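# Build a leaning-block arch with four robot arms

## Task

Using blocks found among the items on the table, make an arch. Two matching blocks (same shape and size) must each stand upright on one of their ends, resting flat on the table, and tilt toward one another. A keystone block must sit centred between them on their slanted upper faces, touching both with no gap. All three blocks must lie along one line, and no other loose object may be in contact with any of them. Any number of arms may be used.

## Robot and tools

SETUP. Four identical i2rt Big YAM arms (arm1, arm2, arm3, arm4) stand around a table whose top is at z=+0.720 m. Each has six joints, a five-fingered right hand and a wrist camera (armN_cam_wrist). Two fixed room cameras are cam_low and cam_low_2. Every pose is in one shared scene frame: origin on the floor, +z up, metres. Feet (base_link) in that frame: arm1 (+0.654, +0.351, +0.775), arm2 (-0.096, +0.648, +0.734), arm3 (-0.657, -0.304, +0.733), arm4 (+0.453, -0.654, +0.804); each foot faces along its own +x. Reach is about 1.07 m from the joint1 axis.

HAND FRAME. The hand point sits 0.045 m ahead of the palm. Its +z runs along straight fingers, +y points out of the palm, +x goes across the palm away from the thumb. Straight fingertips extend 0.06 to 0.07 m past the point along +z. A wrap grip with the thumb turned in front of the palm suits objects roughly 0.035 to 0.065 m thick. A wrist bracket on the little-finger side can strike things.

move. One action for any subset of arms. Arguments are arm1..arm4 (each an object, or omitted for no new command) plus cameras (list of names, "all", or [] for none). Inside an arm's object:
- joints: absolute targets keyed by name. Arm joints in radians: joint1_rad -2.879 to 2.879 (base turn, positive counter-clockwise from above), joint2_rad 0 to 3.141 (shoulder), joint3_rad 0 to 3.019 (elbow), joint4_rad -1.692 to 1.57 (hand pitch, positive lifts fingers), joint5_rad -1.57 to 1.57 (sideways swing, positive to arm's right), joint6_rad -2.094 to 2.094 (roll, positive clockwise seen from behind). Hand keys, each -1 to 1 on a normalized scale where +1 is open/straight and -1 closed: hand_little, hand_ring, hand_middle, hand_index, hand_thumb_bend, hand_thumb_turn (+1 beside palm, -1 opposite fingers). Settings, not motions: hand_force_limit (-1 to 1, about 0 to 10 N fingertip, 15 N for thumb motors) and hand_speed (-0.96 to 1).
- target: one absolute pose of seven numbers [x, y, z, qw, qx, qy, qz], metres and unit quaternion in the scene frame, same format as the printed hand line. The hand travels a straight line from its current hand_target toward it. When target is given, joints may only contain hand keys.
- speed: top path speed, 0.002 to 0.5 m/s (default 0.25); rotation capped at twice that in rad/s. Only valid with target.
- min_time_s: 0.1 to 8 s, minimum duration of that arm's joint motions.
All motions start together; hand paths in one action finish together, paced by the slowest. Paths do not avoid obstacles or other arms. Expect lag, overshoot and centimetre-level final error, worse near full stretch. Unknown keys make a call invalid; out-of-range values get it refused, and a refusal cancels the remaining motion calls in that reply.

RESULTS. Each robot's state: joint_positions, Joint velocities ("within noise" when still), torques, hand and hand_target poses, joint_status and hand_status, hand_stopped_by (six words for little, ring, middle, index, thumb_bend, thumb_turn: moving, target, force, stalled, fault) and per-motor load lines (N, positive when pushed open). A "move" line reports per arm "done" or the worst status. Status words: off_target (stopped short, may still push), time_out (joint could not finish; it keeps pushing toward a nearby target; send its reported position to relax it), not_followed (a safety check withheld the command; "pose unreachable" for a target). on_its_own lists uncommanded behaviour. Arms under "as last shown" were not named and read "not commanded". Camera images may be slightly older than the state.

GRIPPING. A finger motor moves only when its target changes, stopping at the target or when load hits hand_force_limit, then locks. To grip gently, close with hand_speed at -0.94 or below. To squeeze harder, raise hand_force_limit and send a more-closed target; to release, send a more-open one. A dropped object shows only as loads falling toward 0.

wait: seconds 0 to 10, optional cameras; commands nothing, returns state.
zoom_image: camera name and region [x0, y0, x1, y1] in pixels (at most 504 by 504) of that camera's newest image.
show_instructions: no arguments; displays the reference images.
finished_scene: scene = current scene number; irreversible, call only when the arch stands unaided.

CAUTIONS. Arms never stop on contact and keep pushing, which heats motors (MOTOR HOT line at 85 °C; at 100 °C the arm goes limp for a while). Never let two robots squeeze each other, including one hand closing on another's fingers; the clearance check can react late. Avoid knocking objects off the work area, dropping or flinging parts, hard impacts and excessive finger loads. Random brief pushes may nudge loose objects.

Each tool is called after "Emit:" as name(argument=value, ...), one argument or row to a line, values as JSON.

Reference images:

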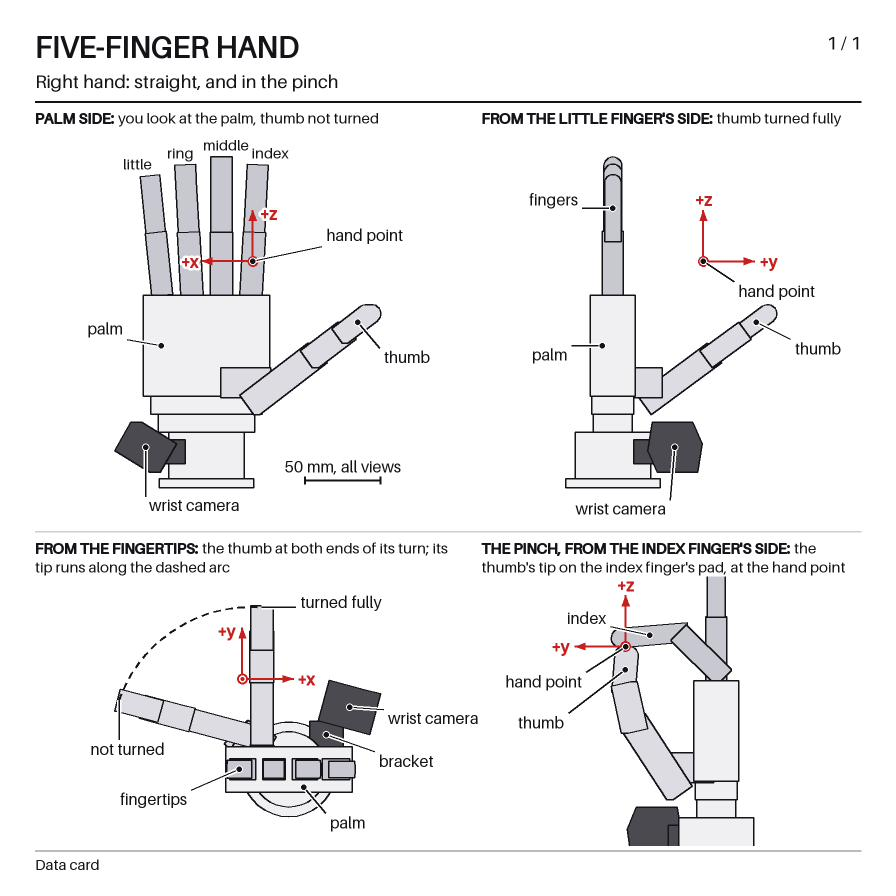

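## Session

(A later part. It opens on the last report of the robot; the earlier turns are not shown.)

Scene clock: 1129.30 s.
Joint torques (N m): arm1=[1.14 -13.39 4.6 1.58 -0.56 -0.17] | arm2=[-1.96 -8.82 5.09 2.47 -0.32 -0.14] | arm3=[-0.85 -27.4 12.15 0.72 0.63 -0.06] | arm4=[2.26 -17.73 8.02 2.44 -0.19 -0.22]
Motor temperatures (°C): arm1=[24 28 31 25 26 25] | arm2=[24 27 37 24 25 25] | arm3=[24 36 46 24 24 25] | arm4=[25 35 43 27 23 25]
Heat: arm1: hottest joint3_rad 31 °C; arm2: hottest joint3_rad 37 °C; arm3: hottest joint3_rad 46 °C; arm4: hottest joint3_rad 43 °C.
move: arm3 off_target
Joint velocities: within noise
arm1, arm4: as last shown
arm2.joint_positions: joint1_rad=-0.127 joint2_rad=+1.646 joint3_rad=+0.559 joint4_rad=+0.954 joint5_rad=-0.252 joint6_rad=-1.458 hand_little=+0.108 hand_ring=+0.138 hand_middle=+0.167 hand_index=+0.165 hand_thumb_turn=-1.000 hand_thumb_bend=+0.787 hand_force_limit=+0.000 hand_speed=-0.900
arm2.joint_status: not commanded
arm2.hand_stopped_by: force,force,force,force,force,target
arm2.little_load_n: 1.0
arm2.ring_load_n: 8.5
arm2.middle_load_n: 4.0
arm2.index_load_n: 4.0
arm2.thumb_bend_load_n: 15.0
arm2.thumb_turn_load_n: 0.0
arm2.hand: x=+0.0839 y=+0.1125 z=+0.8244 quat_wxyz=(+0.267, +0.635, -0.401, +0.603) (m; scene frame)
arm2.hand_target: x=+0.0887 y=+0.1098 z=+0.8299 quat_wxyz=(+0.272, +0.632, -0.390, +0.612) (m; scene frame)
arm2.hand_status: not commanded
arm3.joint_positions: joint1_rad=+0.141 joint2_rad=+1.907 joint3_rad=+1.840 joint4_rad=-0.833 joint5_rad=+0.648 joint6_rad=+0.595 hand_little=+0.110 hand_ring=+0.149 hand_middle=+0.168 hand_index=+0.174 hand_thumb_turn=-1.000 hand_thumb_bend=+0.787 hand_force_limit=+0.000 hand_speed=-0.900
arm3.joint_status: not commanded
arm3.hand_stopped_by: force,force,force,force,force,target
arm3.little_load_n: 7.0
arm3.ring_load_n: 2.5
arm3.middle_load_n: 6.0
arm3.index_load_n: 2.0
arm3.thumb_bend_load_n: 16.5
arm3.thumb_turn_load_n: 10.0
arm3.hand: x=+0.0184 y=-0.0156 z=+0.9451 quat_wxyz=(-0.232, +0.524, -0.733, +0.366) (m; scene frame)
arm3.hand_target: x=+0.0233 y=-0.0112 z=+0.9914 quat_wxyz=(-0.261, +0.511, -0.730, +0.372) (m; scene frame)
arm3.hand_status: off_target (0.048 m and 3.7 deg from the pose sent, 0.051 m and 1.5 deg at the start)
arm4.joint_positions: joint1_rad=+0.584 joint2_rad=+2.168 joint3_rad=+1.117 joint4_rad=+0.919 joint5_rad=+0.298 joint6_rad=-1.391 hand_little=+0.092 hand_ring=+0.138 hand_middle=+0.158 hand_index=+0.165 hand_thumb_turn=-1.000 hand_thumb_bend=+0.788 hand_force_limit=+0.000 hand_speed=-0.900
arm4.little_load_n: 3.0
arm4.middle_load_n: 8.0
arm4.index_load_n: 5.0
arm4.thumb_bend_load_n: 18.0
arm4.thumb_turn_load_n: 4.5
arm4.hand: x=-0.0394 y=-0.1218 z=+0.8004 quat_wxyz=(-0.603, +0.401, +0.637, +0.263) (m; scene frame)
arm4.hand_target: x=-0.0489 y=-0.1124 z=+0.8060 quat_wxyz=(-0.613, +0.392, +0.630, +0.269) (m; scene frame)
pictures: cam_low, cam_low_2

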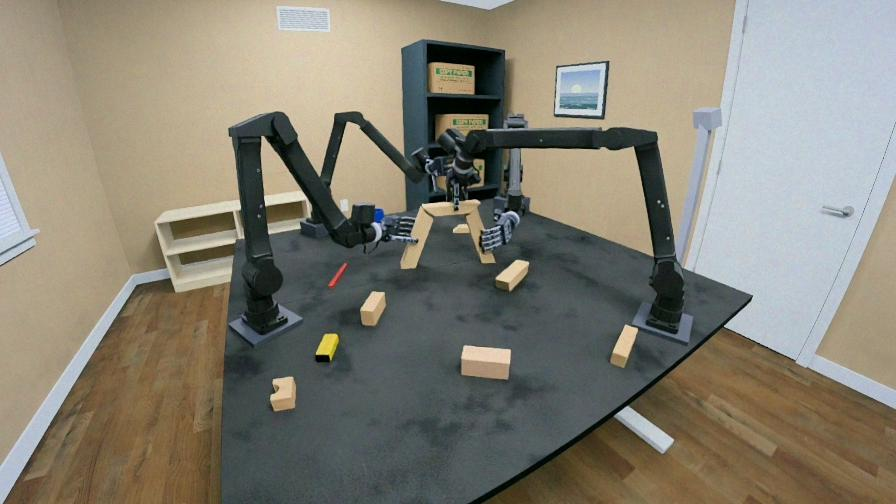

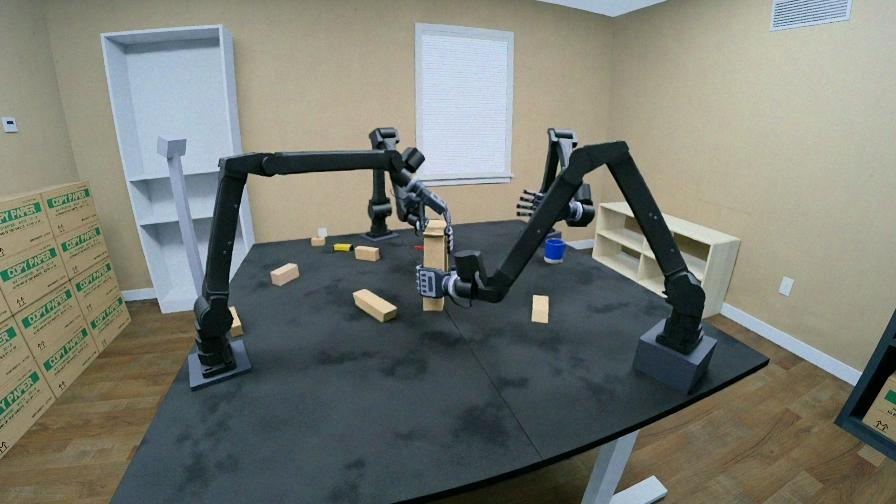

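Emit:
move(
  arm3={"target":[0.0255,-0.006,0.966,0.2604,-0.5110,0.7298,-0.3718],"speed":0.05},
  cameras=["cam_low","cam_low_2"],
)

Emit:
zoom_image(
  camera="cam_low",
  region=[408, 172, 488, 242],
)

Emit:
zoom_image(
  camera="cam_low_2",
  region=[415, 190, 465, 260],
)

Scene clock: 1136.30 s.
Joint torques (N m): arm1=[1.14 -13.45 4.62 1.59 -0.55 -0.18] | arm2=[-2.02 -8.88 5.14 2.32 -0.28 -0.15] | arm3=[-0.91 -26.58 8.84 2.85 0.7 -0.02] | arm4=[2.26 -17.79 8.02 2.44 -0.19 -0.22]
Motor temperatures (°C): arm1=[24 28 31 25 26 25] | arm2=[24 27 37 24 25 25] | arm3=[24 38 45 24 24 25] | arm4=[25 35 43 27 23 25]
Heat: arm1: hottest joint3_rad 31 °C; arm2: hottest joint3_rad 37 °C; arm3: hottest joint3_rad 45 °C; arm4: hottest joint3_rad 43 °C.
move: arm3 off_target
Joint velocities: within noise
arm1.joint_positions: joint1_rad=+0.911 joint2_rad=+1.895 joint3_rad=+1.058 joint4_rad=+1.389 joint5_rad=+1.267 joint6_rad=-2.085 hand_little=+1.000 hand_ring=+1.000 hand_middle=+1.000 hand_index=+1.000 hand_thumb_turn=+1.000 hand_thumb_bend=+1.000 hand_force_limit=+0.000 hand_speed=-0.800
arm1.joint_status: not commanded
arm1.hand_stopped_by: target,target,target,target,target,target
arm1.little_load_n: 0.0
arm1.ring_load_n: 0.0
arm1.middle_load_n: 0.0
arm1.index_load_n: 0.0
arm1.thumb_bend_load_n: 0.0
arm1.thumb_turn_load_n: 0.0
arm1.hand: x=+0.3082 y=-0.0884 z=+0.9948 quat_wxyz=(+0.764, -0.011, -0.646, -0.011) (m; scene frame)
arm1.hand_target: x=+0.3068 y=-0.0865 z=+1.0022 quat_wxyz=(+0.767, -0.016, -0.642, -0.008) (m; scene frame)
arm1.hand_status: not commanded
arm2, arm4: as last shown
arm2.thumb_turn_load_n: -0.5
arm3.joint_positions: joint1_rad=+0.139 joint2_rad=+1.907 joint3_rad=+1.840 joint4_rad=-0.822 joint5_rad=+0.649 joint6_rad=+0.595 hand_little=+0.110 hand_ring=+0.149 hand_middle=+0.168 hand_index=+0.174 hand_thumb_turn=-1.000 hand_thumb_bend=+0.787 hand_force_limit=+0.000 hand_speed=-0.900
arm3.joint_status: not commanded
arm3.hand_stopped_by: force,force,force,force,force,target
arm3.little_load_n: 6.5
arm3.ring_load_n: 3.0
arm3.middle_load_n: 6.0
arm3.index_load_n: 2.0
arm3.thumb_bend_load_n: 17.0
arm3.thumb_turn_load_n: 10.0
arm3.hand: x=+0.0210 y=-0.0157 z=+0.9467 quat_wxyz=(-0.236, +0.521, -0.733, +0.367) (m; scene frame)
arm3.hand_target: x=+0.0256 y=-0.0069 z=+0.9660 quat_wxyz=(-0.260, +0.511, -0.730, +0.371) (m; scene frame)
arm3.hand_status: off_target (0.022 m and 3.1 deg from the pose sent, 0.024 m and 3.7 deg at the start)
arm4.joint_positions: joint1_rad=+0.584 joint2_rad=+2.168 joint3_rad=+1.117 joint4_rad=+0.919 joint5_rad=+0.296 joint6_rad=-1.391 hand_little=+0.092 hand_ring=+0.138 hand_middle=+0.158 hand_index=+0.165 hand_thumb_turn=-1.000 hand_thumb_bend=+0.788 hand_force_limit=+0.000 hand_speed=-0.900
arm4.little_load_n: 3.5
arm4.index_load_n: 4.5
arm4.thumb_turn_load_n: 3.5
arm4.hand: x=-0.0396 y=-0.1219 z=+0.8003 quat_wxyz=(-0.604, +0.401, +0.637, +0.262) (m; scene frame)
arm4.hand_target: x=-0.0492 y=-0.1125 z=+0.8060 quat_wxyz=(-0.614, +0.392, +0.631, +0.269) (m; scene frame)
pictures: cam_low, cam_low_2

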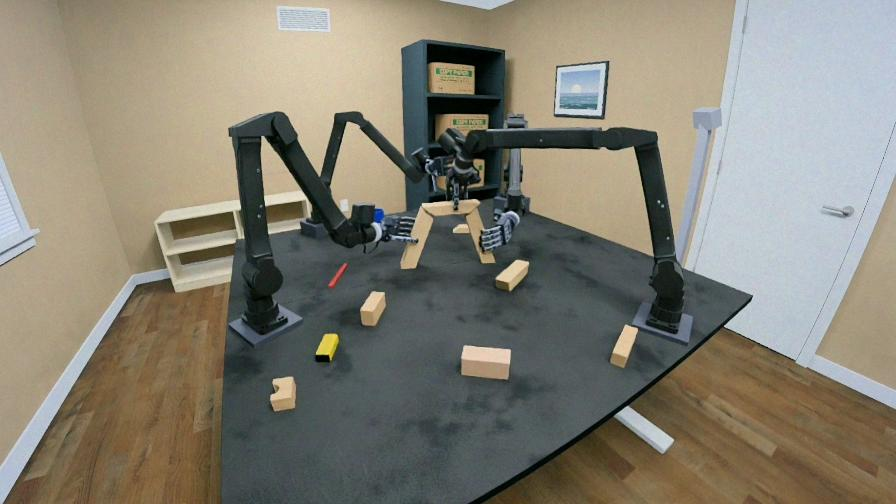

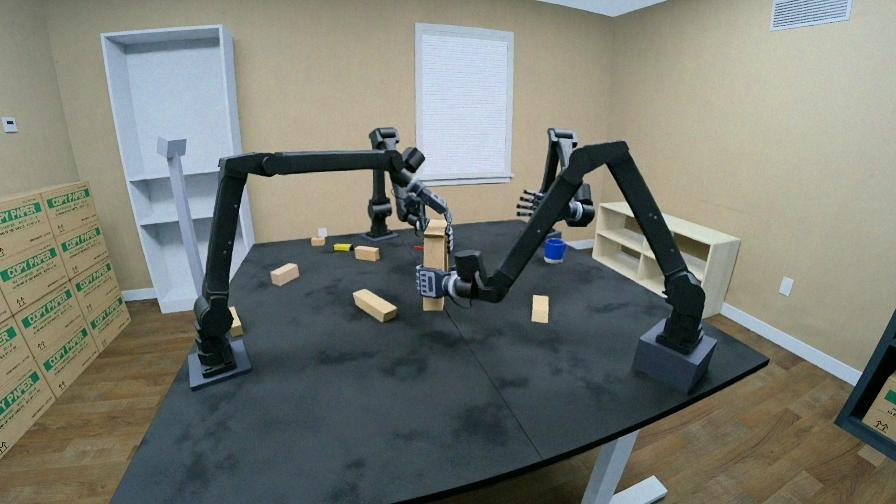

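Scaled by 6.300 from the camera's 896x504 image, which has a finer 1280x720 frame.

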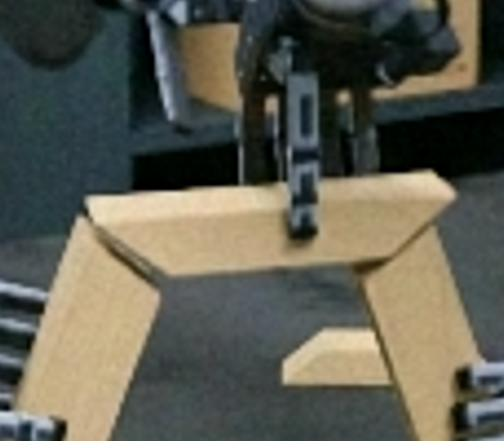

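Scaled by 7.200 from the camera's 896x504 image, which has a finer 1280x720 frame.

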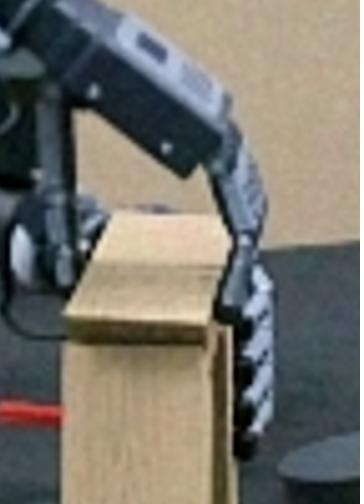

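Emit:
move(
  arm3={"target":[0.0275,-0.001,0.955,0.2604,-0.5110,0.7298,-0.3718],"speed":0.05},
  cameras=["cam_low","cam_low_2"],
)

Emit:
zoom_image(
  camera="cam_low",
  region=[408, 172, 488, 242],
)

Emit:
zoom_image(
  camera="cam_low_2",
  region=[415, 190, 465, 260],
)

Scene clock: 1143.20 s.
Joint torques (N m): arm1=[1.14 -13.33 4.66 1.58 -0.56 -0.19] | arm2=[-1.73 -8.12 5.2 2.43 -0.3 -0.14] | arm3=[-1.2 -26.05 8.99 2.88 0.73 0.05] | arm4=[2.37 -17.79 8.03 2.44 -0.19 -0.22]
Motor temperatures (°C): arm1=[24 28 31 25 26 25] | arm2=[24 27 37 25 25 25] | arm3=[24 39 45 24 24 25] | arm4=[25 35 43 27 23 25]
Heat: arm1: hottest joint3_rad 31 °C; arm2: hottest joint3_rad 37 °C; arm3: hottest joint3_rad 45 °C; arm4: hottest joint3_rad 43 °C.
move: arm3 off_target
Joint velocities: within noise
arm1, arm2, arm4: as last shown
arm1.thumb_bend_load_n: 0.5
arm3.joint_positions: joint1_rad=+0.141 joint2_rad=+1.907 joint3_rad=+1.832 joint4_rad=-0.805 joint5_rad=+0.655 joint6_rad=+0.595 hand_little=+0.110 hand_ring=+0.149 hand_middle=+0.168 hand_index=+0.174 hand_thumb_turn=-1.000 hand_thumb_bend=+0.787 hand_force_limit=+0.000 hand_speed=-0.900
arm3.joint_status: not commanded
arm3.hand_stopped_by: force,force,force,force,force,target
arm3.little_load_n: 6.5
arm3.ring_load_n: 3.0
arm3.middle_load_n: 6.0
arm3.index_load_n: 2.0
arm3.thumb_bend_load_n: 16.5
arm3.thumb_turn_load_n: 10.0
arm3.hand: x=+0.0226 y=-0.0150 z=+0.9454 quat_wxyz=(-0.240, +0.518, -0.733, +0.370) (m; scene frame)
arm3.hand_target: x=+0.0279 y=-0.0036 z=+0.9549 quat_wxyz=(-0.259, +0.510, -0.731, +0.373) (m; scene frame)
arm3.hand_status: off_target (0.018 m and 2.6 deg from the pose sent, 0.018 m and 3.1 deg at the start)
arm4.little_load_n: 3.0
arm4.thumb_turn_load_n: 4.0
pictures: cam_low, cam_low_2

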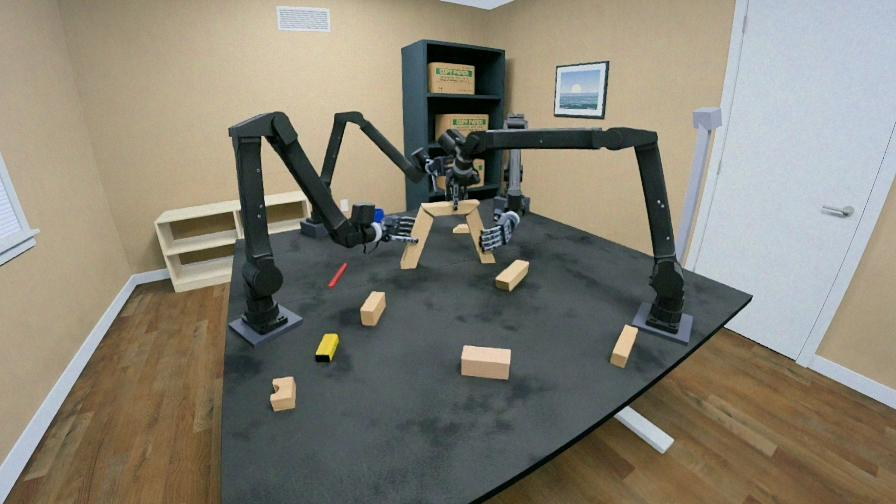

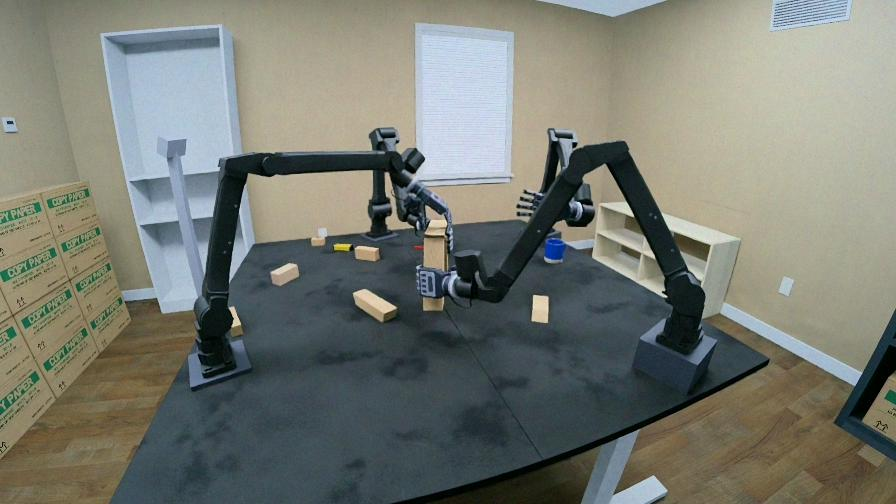

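Scaled by 6.300 from the camera's 896x504 image, which has a finer 1280x720 frame.

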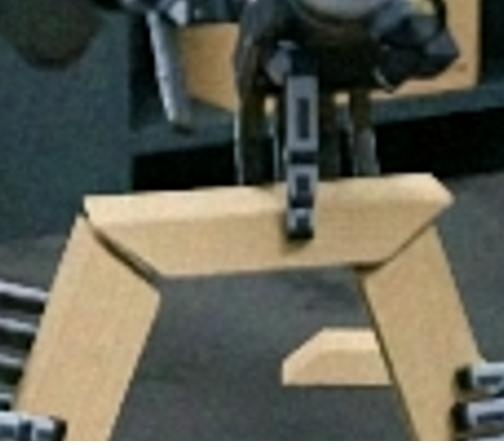

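Scaled by 7.200 from the camera's 896x504 image, which has a finer 1280x720 frame.

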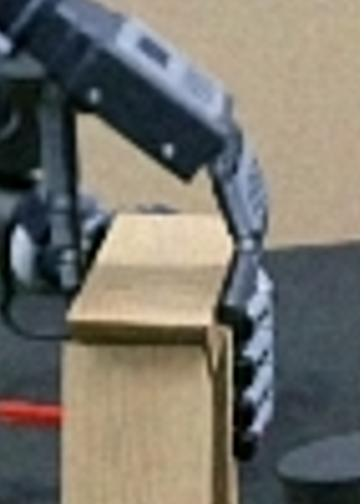

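Emit:
move(
  arm3={"target":[0.0255,0.001,0.943,0.2604,-0.5110,0.7298,-0.3718],"speed":0.05},
  cameras=["cam_low","cam_low_2","arm1_cam_wrist"],
)

Emit:
zoom_image(
  camera="cam_low",
  region=[408, 172, 488, 242],
)

Emit:
zoom_image(
  camera="cam_low_2",
  region=[415, 190, 465, 260],
)

Emit:
zoom_image(
  camera="arm1_cam_wrist",
  region=[380, 180, 620, 350],
)

Scene clock: 1152.17 s.
Joint torques (N m): arm1=[1.03 -13.45 4.64 1.58 -0.56 -0.18] | arm2=[-1.79 -8.53 5.11 2.48 -0.27 -0.1] | arm3=[-0.85 -24.53 8.53 2.8 0.52 0.11] | arm4=[2.2 -17.85 8.03 2.43 -0.19 -0.22]
Motor temperatures (°C): arm1=[24 28 31 25 26 25] | arm2=[24 27 36 25 25 25] | arm3=[24 39 45 24 24 25] | arm4=[25 35 43 27 23 25]
Heat: arm1: hottest joint3_rad 31 °C; arm2: hottest joint3_rad 36 °C; arm3: hottest joint3_rad 45 °C; arm4: hottest joint3_rad 43 °C.
move: arm3 off_target
Joint velocities: within noise
arm1, arm2, arm4: as last shown
arm1.thumb_bend_load_n: 0.0
arm2.joint_positions: joint1_rad=-0.127 joint2_rad=+1.646 joint3_rad=+0.559 joint4_rad=+0.954 joint5_rad=-0.253 joint6_rad=-1.460 hand_little=+0.108 hand_ring=+0.138 hand_middle=+0.167 hand_index=+0.165 hand_thumb_turn=-1.000 hand_thumb_bend=+0.787 hand_force_limit=+0.000 hand_speed=-0.900
arm2.little_load_n: 0.5
arm2.ring_load_n: 8.0
arm2.thumb_turn_load_n: 0.0
arm2.hand: x=+0.0842 y=+0.1126 z=+0.8245 quat_wxyz=(+0.267, +0.636, -0.400, +0.603) (m; scene frame)
arm2.hand_target: x=+0.0889 y=+0.1099 z=+0.8300 quat_wxyz=(+0.271, +0.633, -0.389, +0.612) (m; scene frame)
arm3.joint_positions: joint1_rad=+0.152 joint2_rad=+1.907 joint3_rad=+1.807 joint4_rad=-0.772 joint5_rad=+0.661 joint6_rad=+0.602 hand_little=+0.110 hand_ring=+0.149 hand_middle=+0.168 hand_index=+0.174 hand_thumb_turn=-1.000 hand_thumb_bend=+0.787 hand_force_limit=+0.000 hand_speed=-0.900
arm3.joint_status: not commanded
arm3.hand_stopped_by: force,force,force,force,force,target
arm3.little_load_n: 6.5
arm3.ring_load_n: 2.5
arm3.middle_load_n: 6.0
arm3.index_load_n: 1.5
arm3.thumb_bend_load_n: 16.5
arm3.thumb_turn_load_n: 9.5
arm3.hand: x=+0.0211 y=-0.0079 z=+0.9378 quat_wxyz=(-0.246, +0.517, -0.731, +0.371) (m; scene frame)
arm3.hand_target: x=+0.0245 y=+0.0032 z=+0.9429 quat_wxyz=(-0.262, +0.510, -0.731, +0.370) (m; scene frame)
arm3.hand_status: off_target (0.011 m and 1.8 deg from the pose sent, 0.016 m and 2.6 deg at the start)
arm4.joint_positions: joint1_rad=+0.584 joint2_rad=+2.168 joint3_rad=+1.117 joint4_rad=+0.919 joint5_rad=+0.298 joint6_rad=-1.391 hand_little=+0.092 hand_ring=+0.138 hand_middle=+0.158 hand_index=+0.165 hand_thumb_turn=-1.000 hand_thumb_bend=+0.788 hand_force_limit=+0.000 hand_speed=-0.900
arm4.little_load_n: 2.5
arm4.ring_load_n: 0.5
arm4.index_load_n: 5.0
arm4.hand: x=-0.0394 y=-0.1218 z=+0.8004 quat_wxyz=(-0.603, +0.401, +0.637, +0.263) (m; scene frame)
arm4.hand_target: x=-0.0489 y=-0.1124 z=+0.8060 quat_wxyz=(-0.613, +0.392, +0.631, +0.269) (m; scene frame)
pictures: arm1_cam_wrist, cam_low, cam_low_2

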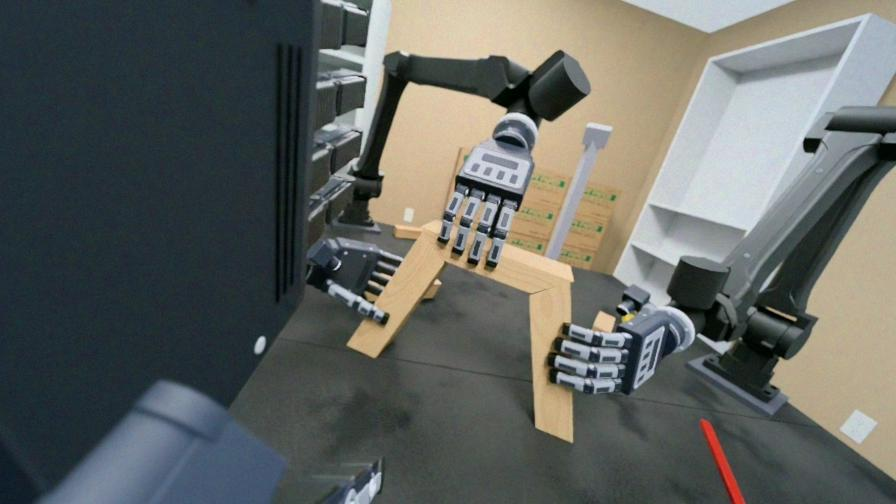

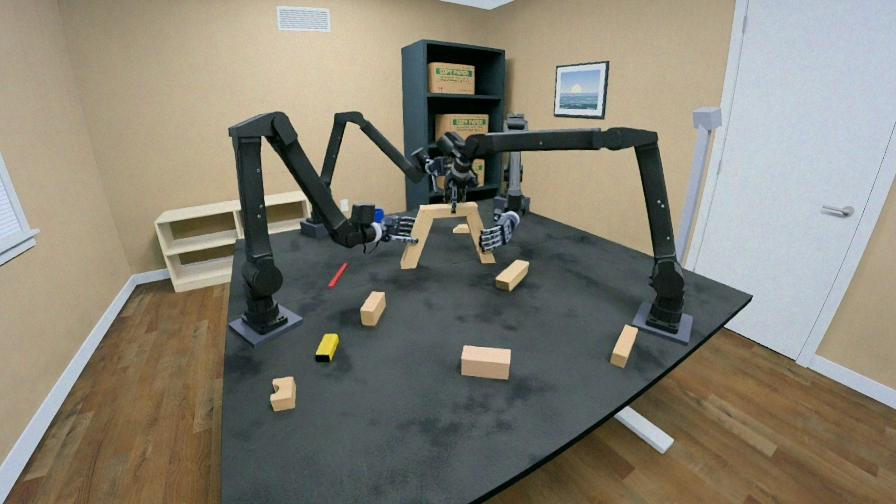

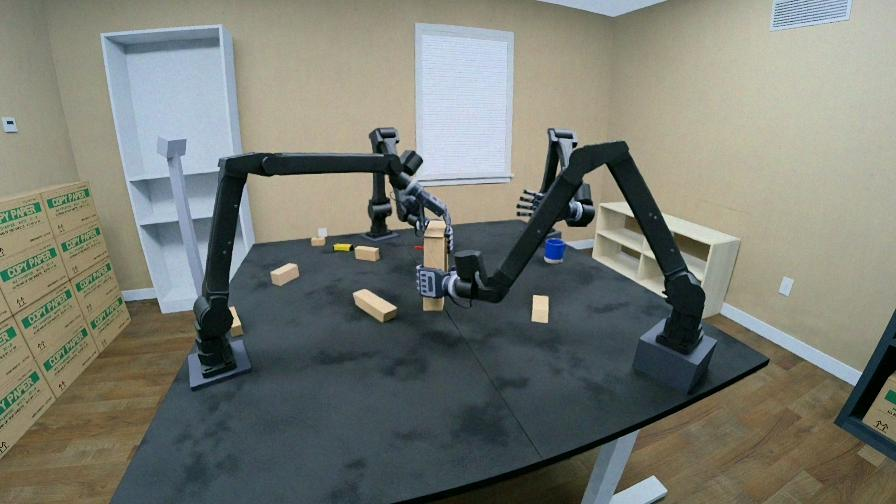

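Scaled by 6.300 from the camera's 896x504 image, which has a finer 1280x720 frame.

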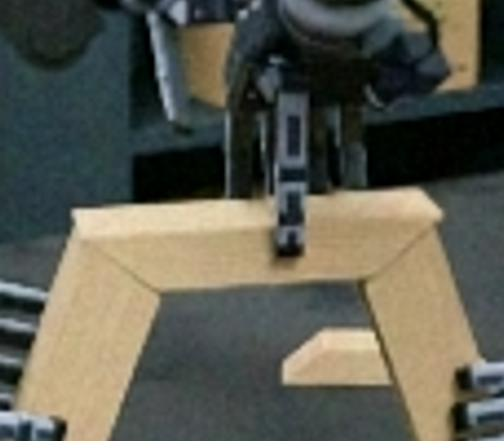

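Scaled by 7.200 from the camera's 896x504 image, which has a finer 1280x720 frame.

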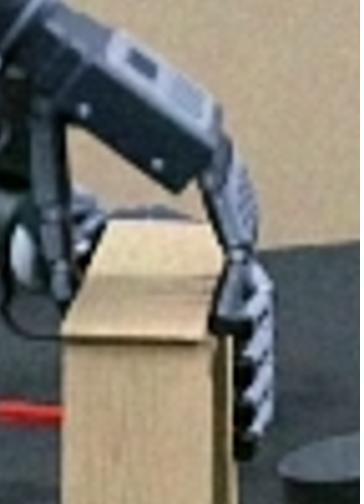

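Scaled by 2.100 from the camera's 896x504 image, which has a finer 1280x720 frame.

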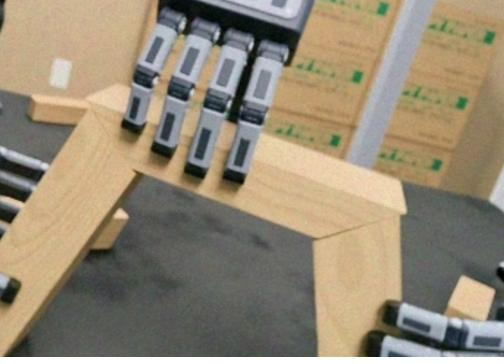

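Emit:
move(
  arm3={"target":[0.0225,-0.004,0.949,0.2604,-0.5110,0.7298,-0.3718],"speed":0.03},
  cameras=["cam_low"],
)

Emit:
zoom_image(
  camera="cam_low",
  region=[408, 172, 488, 242],
)

Scene clock: 1165.60 s.
Joint torques (N m): arm1=[1.08 -13.39 4.64 1.57 -0.55 -0.19] | arm2=[-2.32 -8.41 5.16 2.39 -0.32 -0.12] | arm3=[-1.67 -26.46 8.2 2.52 0.41 0.03] | arm4=[2.26 -17.85 8.01 2.45 -0.19 -0.22]
Motor temperatures (°C): arm1=[24 28 31 25 26 25] | arm2=[24 27 36 25 25 25] | arm3=[24 40 45 24 24 25] | arm4=[25 34 43 27 23 25]
Heat: arm1: hottest joint3_rad 31 °C; arm2: hottest joint3_rad 36 °C; arm3: hottest joint3_rad 45 °C; arm4: hottest joint3_rad 43 °C.
move: arm3 off_target
Joint velocities: within noise
arm1, arm2, arm4: as last shown
arm2.little_load_n: 1.0
arm3.joint_positions: joint1_rad=+0.152 joint2_rad=+1.907 joint3_rad=+1.806 joint4_rad=-0.772 joint5_rad=+0.661 joint6_rad=+0.602 hand_little=+0.110 hand_ring=+0.149 hand_middle=+0.168 hand_index=+0.174 hand_thumb_turn=-1.000 hand_thumb_bend=+0.787 hand_force_limit=+0.000 hand_speed=-0.900
arm3.joint_status: not commanded
arm3.hand_stopped_by: force,force,force,force,force,target
arm3.little_load_n: 7.0
arm3.ring_load_n: 2.5
arm3.middle_load_n: 6.0
arm3.index_load_n: 2.0
arm3.thumb_bend_load_n: 16.5
arm3.thumb_turn_load_n: 9.5
arm3.hand: x=+0.0207 y=-0.0081 z=+0.9370 quat_wxyz=(-0.245, +0.517, -0.731, +0.371) (m; scene frame)
arm3.hand_target: x=+0.0224 y=-0.0041 z=+0.9487 quat_wxyz=(-0.260, +0.511, -0.730, +0.372) (m; scene frame)
arm3.hand_status: off_target (0.013 m and 1.9 deg from the pose sent, 0.012 m and 1.8 deg at the start)
arm4.little_load_n: 3.0
arm4.ring_load_n: 1.0
pictures: cam_low

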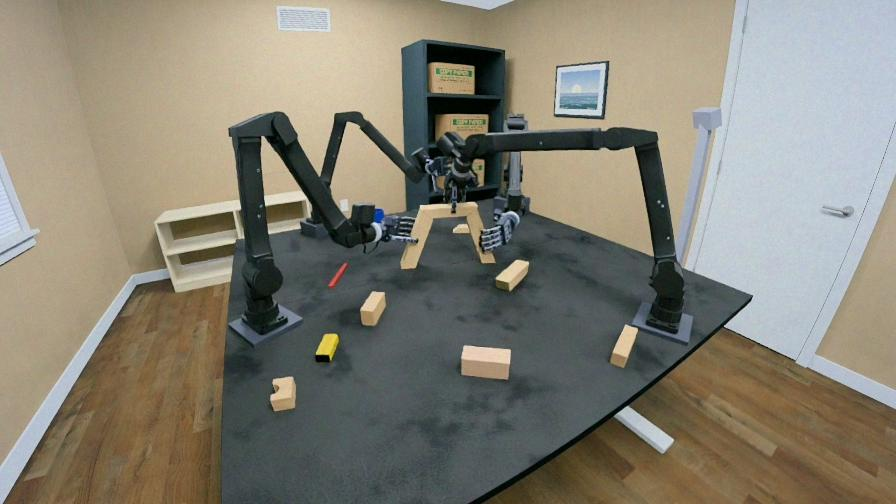

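Scaled by 6.300 from the camera's 896x504 image, which has a finer 1280x720 frame.

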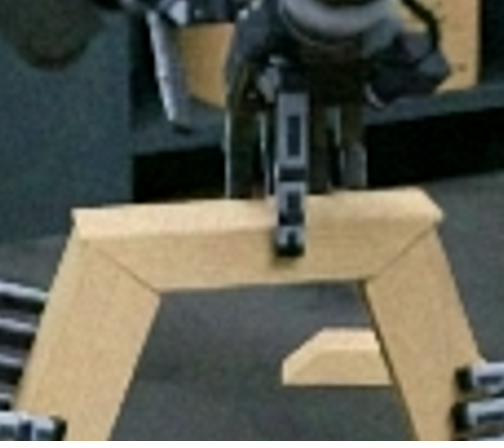

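Emit:
move(
  arm3={"joints":{"hand_speed":-0.85,"hand_little":0.6,"hand_ring":0.6,"hand_middle":0.6,"hand_index":0.6,"hand_thumb_bend":1}},
  cameras=["cam_low","cam_low_2","arm3_cam_wrist","arm1_cam_wrist"],
)

Emit:
zoom_image(
  camera="cam_low",
  region=[408, 172, 488, 242],
)

Emit:
zoom_image(
  camera="cam_low_2",
  region=[415, 190, 465, 260],
)

Scene clock: 1173.20 s.
Joint torques (N m): arm1=[1.08 -13.45 4.64 1.59 -0.56 -0.18] | arm2=[-2.02 -8.47 5.19 2.45 -0.29 -0.14] | arm3=[-1.44 -27.63 8.08 2.25 0.42 -0.01] | arm4=[2.26 -17.79 8.01 2.37 -0.19 -0.23]
Motor temperatures (°C): arm1=[24 28 31 25 26 25] | arm2=[24 27 36 25 25 25] | arm3=[24 40 44 24 24 25] | arm4=[25 34 43 27 22 25]
Heat: arm1: hottest joint3_rad 31 °C; arm2: hottest joint3_rad 36 °C; arm3: hottest joint3_rad 44 °C; arm4: hottest joint3_rad 43 °C.
move: arm3 done
Joint velocities: within noise
arm1, arm2, arm4: as last shown
arm2.middle_load_n: 3.5
arm2.hand_target: x=+0.0889 y=+0.1099 z=+0.8300 quat_wxyz=(+0.271, +0.632, -0.389, +0.612) (m; scene frame)
arm3.joint_positions: joint1_rad=+0.147 joint2_rad=+1.907 joint3_rad=+1.806 joint4_rad=-0.772 joint5_rad=+0.661 joint6_rad=+0.602 hand_little=+0.600 hand_ring=+0.600 hand_middle=+0.600 hand_index=+0.600 hand_thumb_turn=-1.000 hand_thumb_bend=+1.000 hand_force_limit=+0.000 hand_speed=-0.850
arm3.joint_status: all done
arm3.hand_stopped_by: target,target,target,target,target,target
arm3.little_load_n: 0.0
arm3.ring_load_n: 0.0
arm3.middle_load_n: 0.0
arm3.index_load_n: 0.0
arm3.thumb_bend_load_n: 0.0
arm3.thumb_turn_load_n: 0.0
arm3.hand: x=+0.0221 y=-0.0112 z=+0.9370 quat_wxyz=(-0.244, +0.515, -0.733, +0.371) (m; scene frame)
arm3.hand_target: x=+0.0239 y=-0.0072 z=+0.9490 quat_wxyz=(-0.259, +0.509, -0.731, +0.372) (m; scene frame)
arm3.hand_status: not commanded
arm4.joint_positions: joint1_rad=+0.584 joint2_rad=+2.168 joint3_rad=+1.117 joint4_rad=+0.919 joint5_rad=+0.299 joint6_rad=-1.391 hand_little=+0.092 hand_ring=+0.138 hand_middle=+0.158 hand_index=+0.165 hand_thumb_turn=-1.000 hand_thumb_bend=+0.788 hand_force_limit=+0.000 hand_speed=-0.900
arm4.little_load_n: 2.0
arm4.ring_load_n: 0.5
arm4.index_load_n: 5.5
arm4.thumb_turn_load_n: 5.0
arm4.hand: x=-0.0391 y=-0.1217 z=+0.8004 quat_wxyz=(-0.603, +0.402, +0.637, +0.263) (m; scene frame)
arm4.hand_target: x=-0.0486 y=-0.1123 z=+0.8059 quat_wxyz=(-0.613, +0.392, +0.631, +0.270) (m; scene frame)
pictures: arm1_cam_wrist, arm3_cam_wrist, cam_low, cam_low_2

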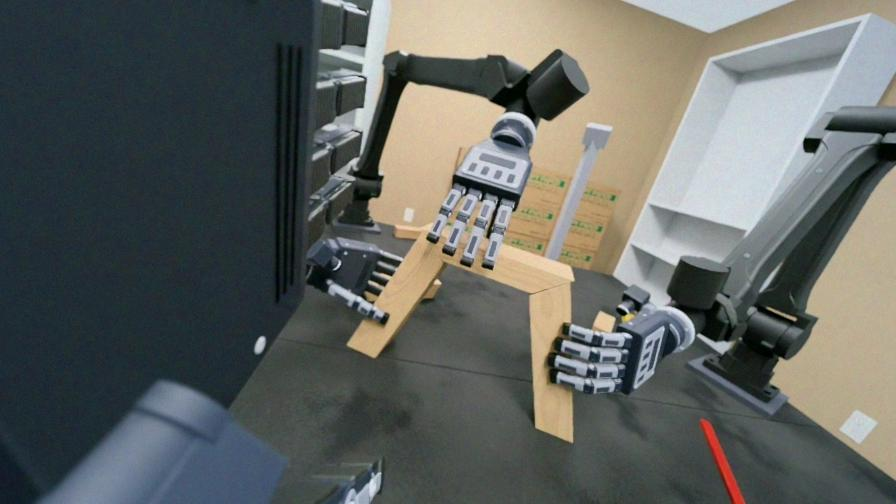

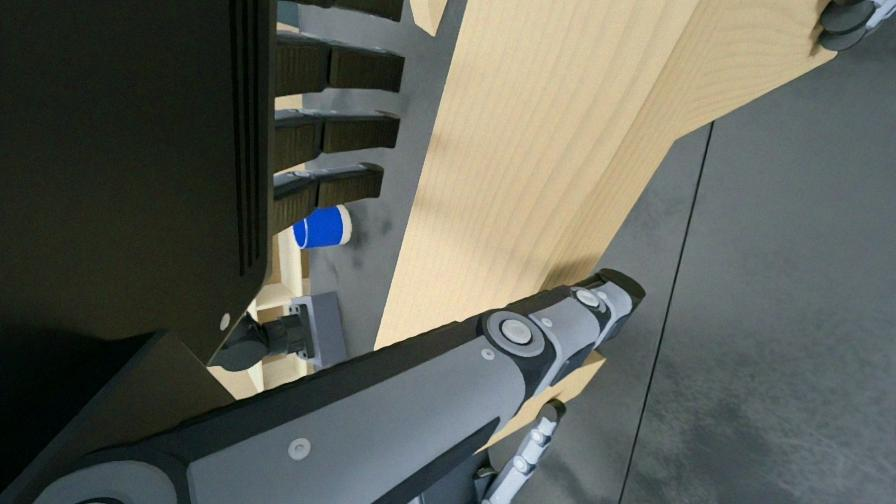

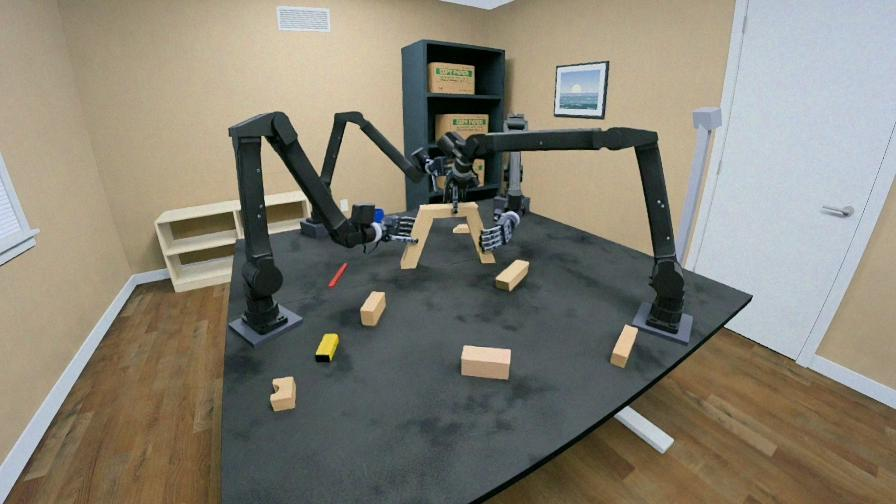

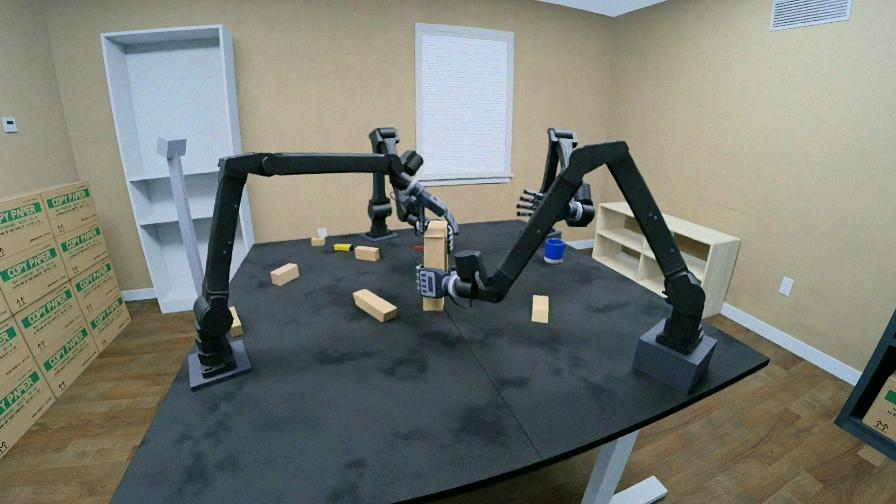

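Scaled by 6.300 from the camera's 896x504 image, which has a finer 1280x720 frame.

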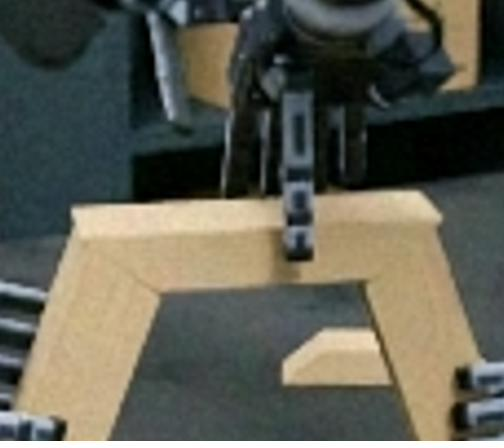

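Scaled by 7.200 from the camera's 896x504 image, which has a finer 1280x720 frame.

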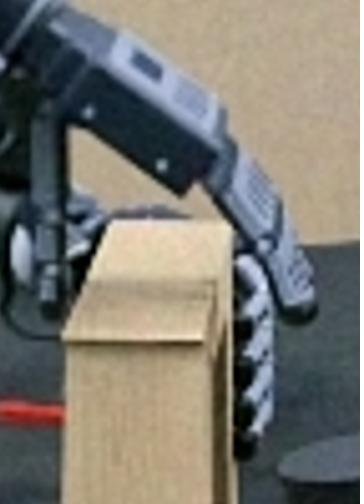

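Emit:
move(
  arm3={"target":[0.0235,-0.0065,1.01,0.2604,-0.5110,0.7298,-0.3718],"speed":0.08},
)

Emit:
move(
  arm3={"target":[0.015,-0.003,1.13,0.2604,-0.5110,0.7298,-0.3718],"speed":0.15},
  cameras=["cam_low","cam_low_2","arm1_cam_wrist"],
)

Emit:
zoom_image(
  camera="cam_low",
  region=[395, 180, 515, 280],
)

Emit:
zoom_image(
  camera="cam_low_2",
  region=[410, 200, 480, 320],
)

Emit:
zoom_image(
  camera="arm1_cam_wrist",
  region=[330, 200, 620, 460],
)

Scene clock: 1183.93 s.
Joint torques (N m): arm1=[1.14 -13.45 4.63 1.61 -0.56 -0.18] | arm2=[-1.61 -8.94 5.09 2.4 -0.29 -0.14] | arm3=[-1.55 -27.4 11.14 0.9 0.3 0.01] | arm4=[2.26 -17.85 7.98 2.4 -0.19 -0.21]
Motor temperatures (°C): arm1=[24 28 31 25 26 25] | arm2=[24 27 36 25 25 25] | arm3=[24 41 43 24 24 25] | arm4=[25 34 43 27 22 25]
Heat: arm1: hottest joint3_rad 31 °C; arm2: hottest joint3_rad 36 °C; arm3: hottest joint3_rad 43 °C; arm4: hottest joint3_rad 43 °C.
move: arm3 off_target
Joint velocities: arm1=[-0.005 -0.044 0.007 -0.002 0.007 0.051] | arm2=[within noise] | arm3=[within noise] | arm4=[within noise]
arm1, arm2, arm4: as last shown
arm1.index_load_n: 0.5
arm2.little_load_n: 0.5
arm2.middle_load_n: 4.0
arm3.joint_positions: joint1_rad=+0.147 joint2_rad=+1.904 joint3_rad=+1.918 joint4_rad=-0.887 joint5_rad=+0.661 joint6_rad=+0.602 hand_little=+0.600 hand_ring=+0.600 hand_middle=+0.600 hand_index=+0.600 hand_thumb_turn=-1.000 hand_thumb_bend=+1.000 hand_force_limit=+0.000 hand_speed=-0.850
arm3.joint_status: not commanded
arm3.hand_stopped_by: target,target,target,target,target,target
arm3.little_load_n: 0.0
arm3.ring_load_n: 0.0
arm3.middle_load_n: 0.0
arm3.index_load_n: 0.0
arm3.thumb_bend_load_n: 0.0
arm3.thumb_turn_load_n: 0.0
arm3.hand: x=+0.0229 y=-0.0108 z=+0.9815 quat_wxyz=(-0.244, +0.515, -0.733, +0.371) (m; scene frame)
arm3.hand_target: x=+0.0238 y=-0.0064 z=+1.0103 quat_wxyz=(-0.262, +0.511, -0.730, +0.372) (m; scene frame)
arm3.hand_status: off_target (0.029 m and 1.9 deg from the pose sent, 0.073 m and 1.9 deg at the start)
arm4.thumb_bend_load_n: 17.5
pictures: none

Scene clock: 1185.87 s.
Joint torques (N m): arm1=[1.14 -13.39 4.63 1.58 -0.56 -0.18] | arm2=[-1.49 -8.59 5.09 2.41 -0.27 -0.16] | arm3=[-0.85 -23.18 10.45 0.84 0.48 0.11] | arm4=[2.2 -17.73 8.02 2.39 -0.19 -0.21]
Motor temperatures (°C): arm1=[24 28 31 25 26 25] | arm2=[24 27 36 25 25 25] | arm3=[24 40 44 24 24 25] | arm4=[25 34 43 27 22 25]
Heat: arm1: hottest joint3_rad 31 °C; arm2: hottest joint3_rad 36 °C; arm3: hottest joint3_rad 44 °C; arm4: hottest joint3_rad 43 °C.
move: arm3 off_target
Joint velocities: within noise
arm1, arm2: as last shown
arm1.index_load_n: 0.0
arm2.little_load_n: 1.0
arm2.index_load_n: 4.5
arm2.thumb_bend_load_n: 14.5
arm3.joint_positions: joint1_rad=+0.148 joint2_rad=+1.961 joint3_rad=+2.400 joint4_rad=-1.276 joint5_rad=+0.665 joint6_rad=+0.602 hand_little=+0.600 hand_ring=+0.600 hand_middle=+0.600 hand_index=+0.600 hand_thumb_turn=-1.000 hand_thumb_bend=+1.000 hand_force_limit=+0.000 hand_speed=-0.850
arm3.joint_status: not commanded
arm3.hand_stopped_by: target,target,target,target,target,target
arm3.little_load_n: 0.0
arm3.ring_load_n: 0.0
arm3.middle_load_n: 0.0
arm3.index_load_n: 0.0
arm3.thumb_bend_load_n: 0.0
arm3.thumb_turn_load_n: 0.0
arm3.hand: x=+0.0142 y=-0.0149 z=+1.1327 quat_wxyz=(-0.260, +0.507, -0.732, +0.374) (m; scene frame)
arm3.hand_target: x=+0.0168 y=-0.0042 z=+1.1298 quat_wxyz=(-0.260, +0.510, -0.730, +0.373) (m; scene frame)
arm3.hand_status: off_target (0.012 m and 0.5 deg from the pose sent, 0.149 m and 1.9 deg at the start)
arm4.joint_positions: joint1_rad=+0.584 joint2_rad=+2.168 joint3_rad=+1.117 joint4_rad=+0.919 joint5_rad=+0.299 joint6_rad=-1.391 hand_little=+0.092 hand_ring=+0.138 hand_middle=+0.158 hand_index=+0.165 hand_thumb_turn=-1.000 hand_thumb_bend=+0.788 hand_force_limit=+0.000 hand_speed=-0.900
arm4.joint_status: not commanded
arm4.hand_stopped_by: force,force,force,force,force,target
arm4.little_load_n: 2.0
arm4.ring_load_n: 0.5
arm4.middle_load_n: 8.0
arm4.index_load_n: 5.0
arm4.thumb_bend_load_n: 17.5
arm4.thumb_turn_load_n: 5.0
arm4.hand: x=-0.0391 y=-0.1217 z=+0.8004 quat_wxyz=(-0.603, +0.402, +0.637, +0.263) (m; scene frame)
arm4.hand_target: x=-0.0486 y=-0.1123 z=+0.8059 quat_wxyz=(-0.613, +0.392, +0.631, +0.270) (m; scene frame)
arm4.hand_status: not commanded
pictures: arm1_cam_wrist, cam_low, cam_low_2

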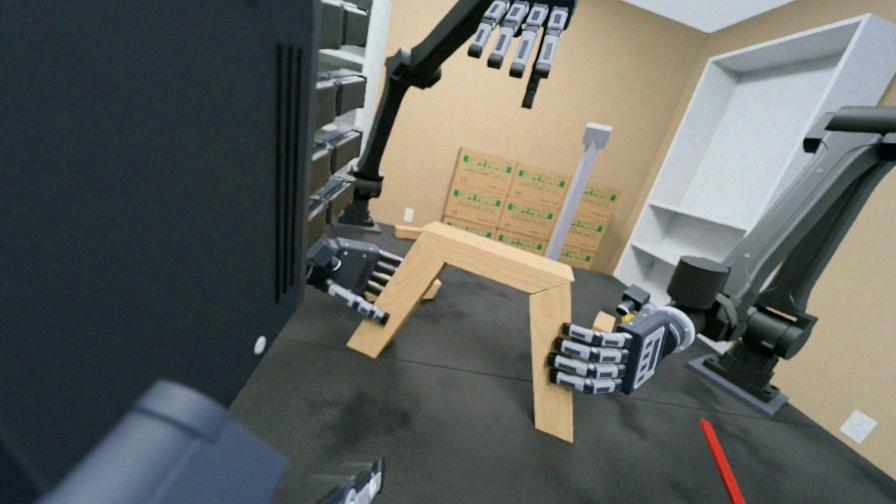

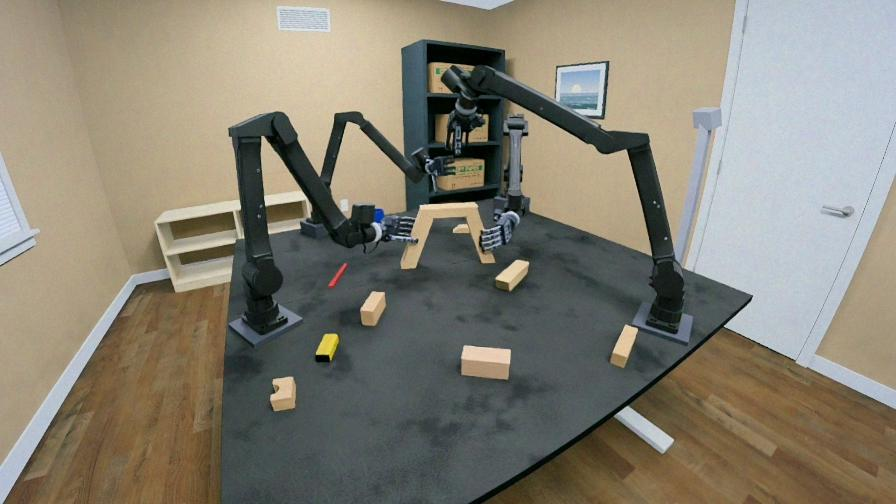

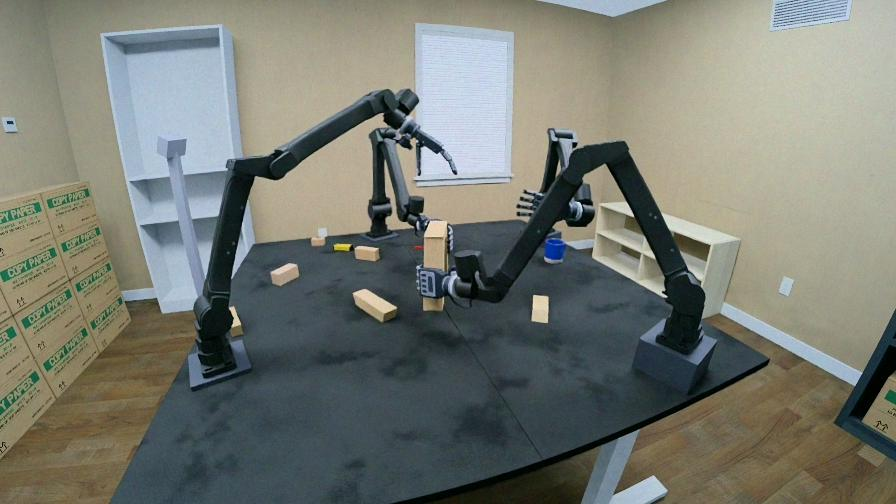

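Scaled by 4.200 from the camera's 896x504 image, which has a finer 1280x720 frame.

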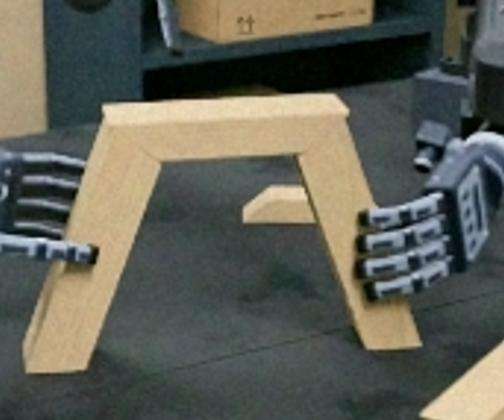

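Scaled by 4.200 from the camera's 896x504 image, which has a finer 1280x720 frame.

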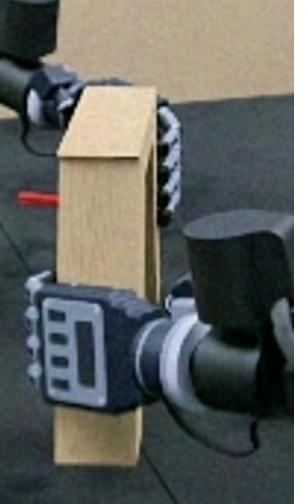

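Scaled by 1.738 from the camera's 896x504 image, which has a finer 1280x720 frame.

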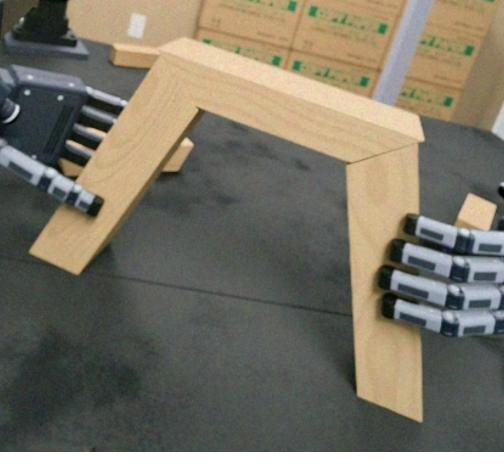

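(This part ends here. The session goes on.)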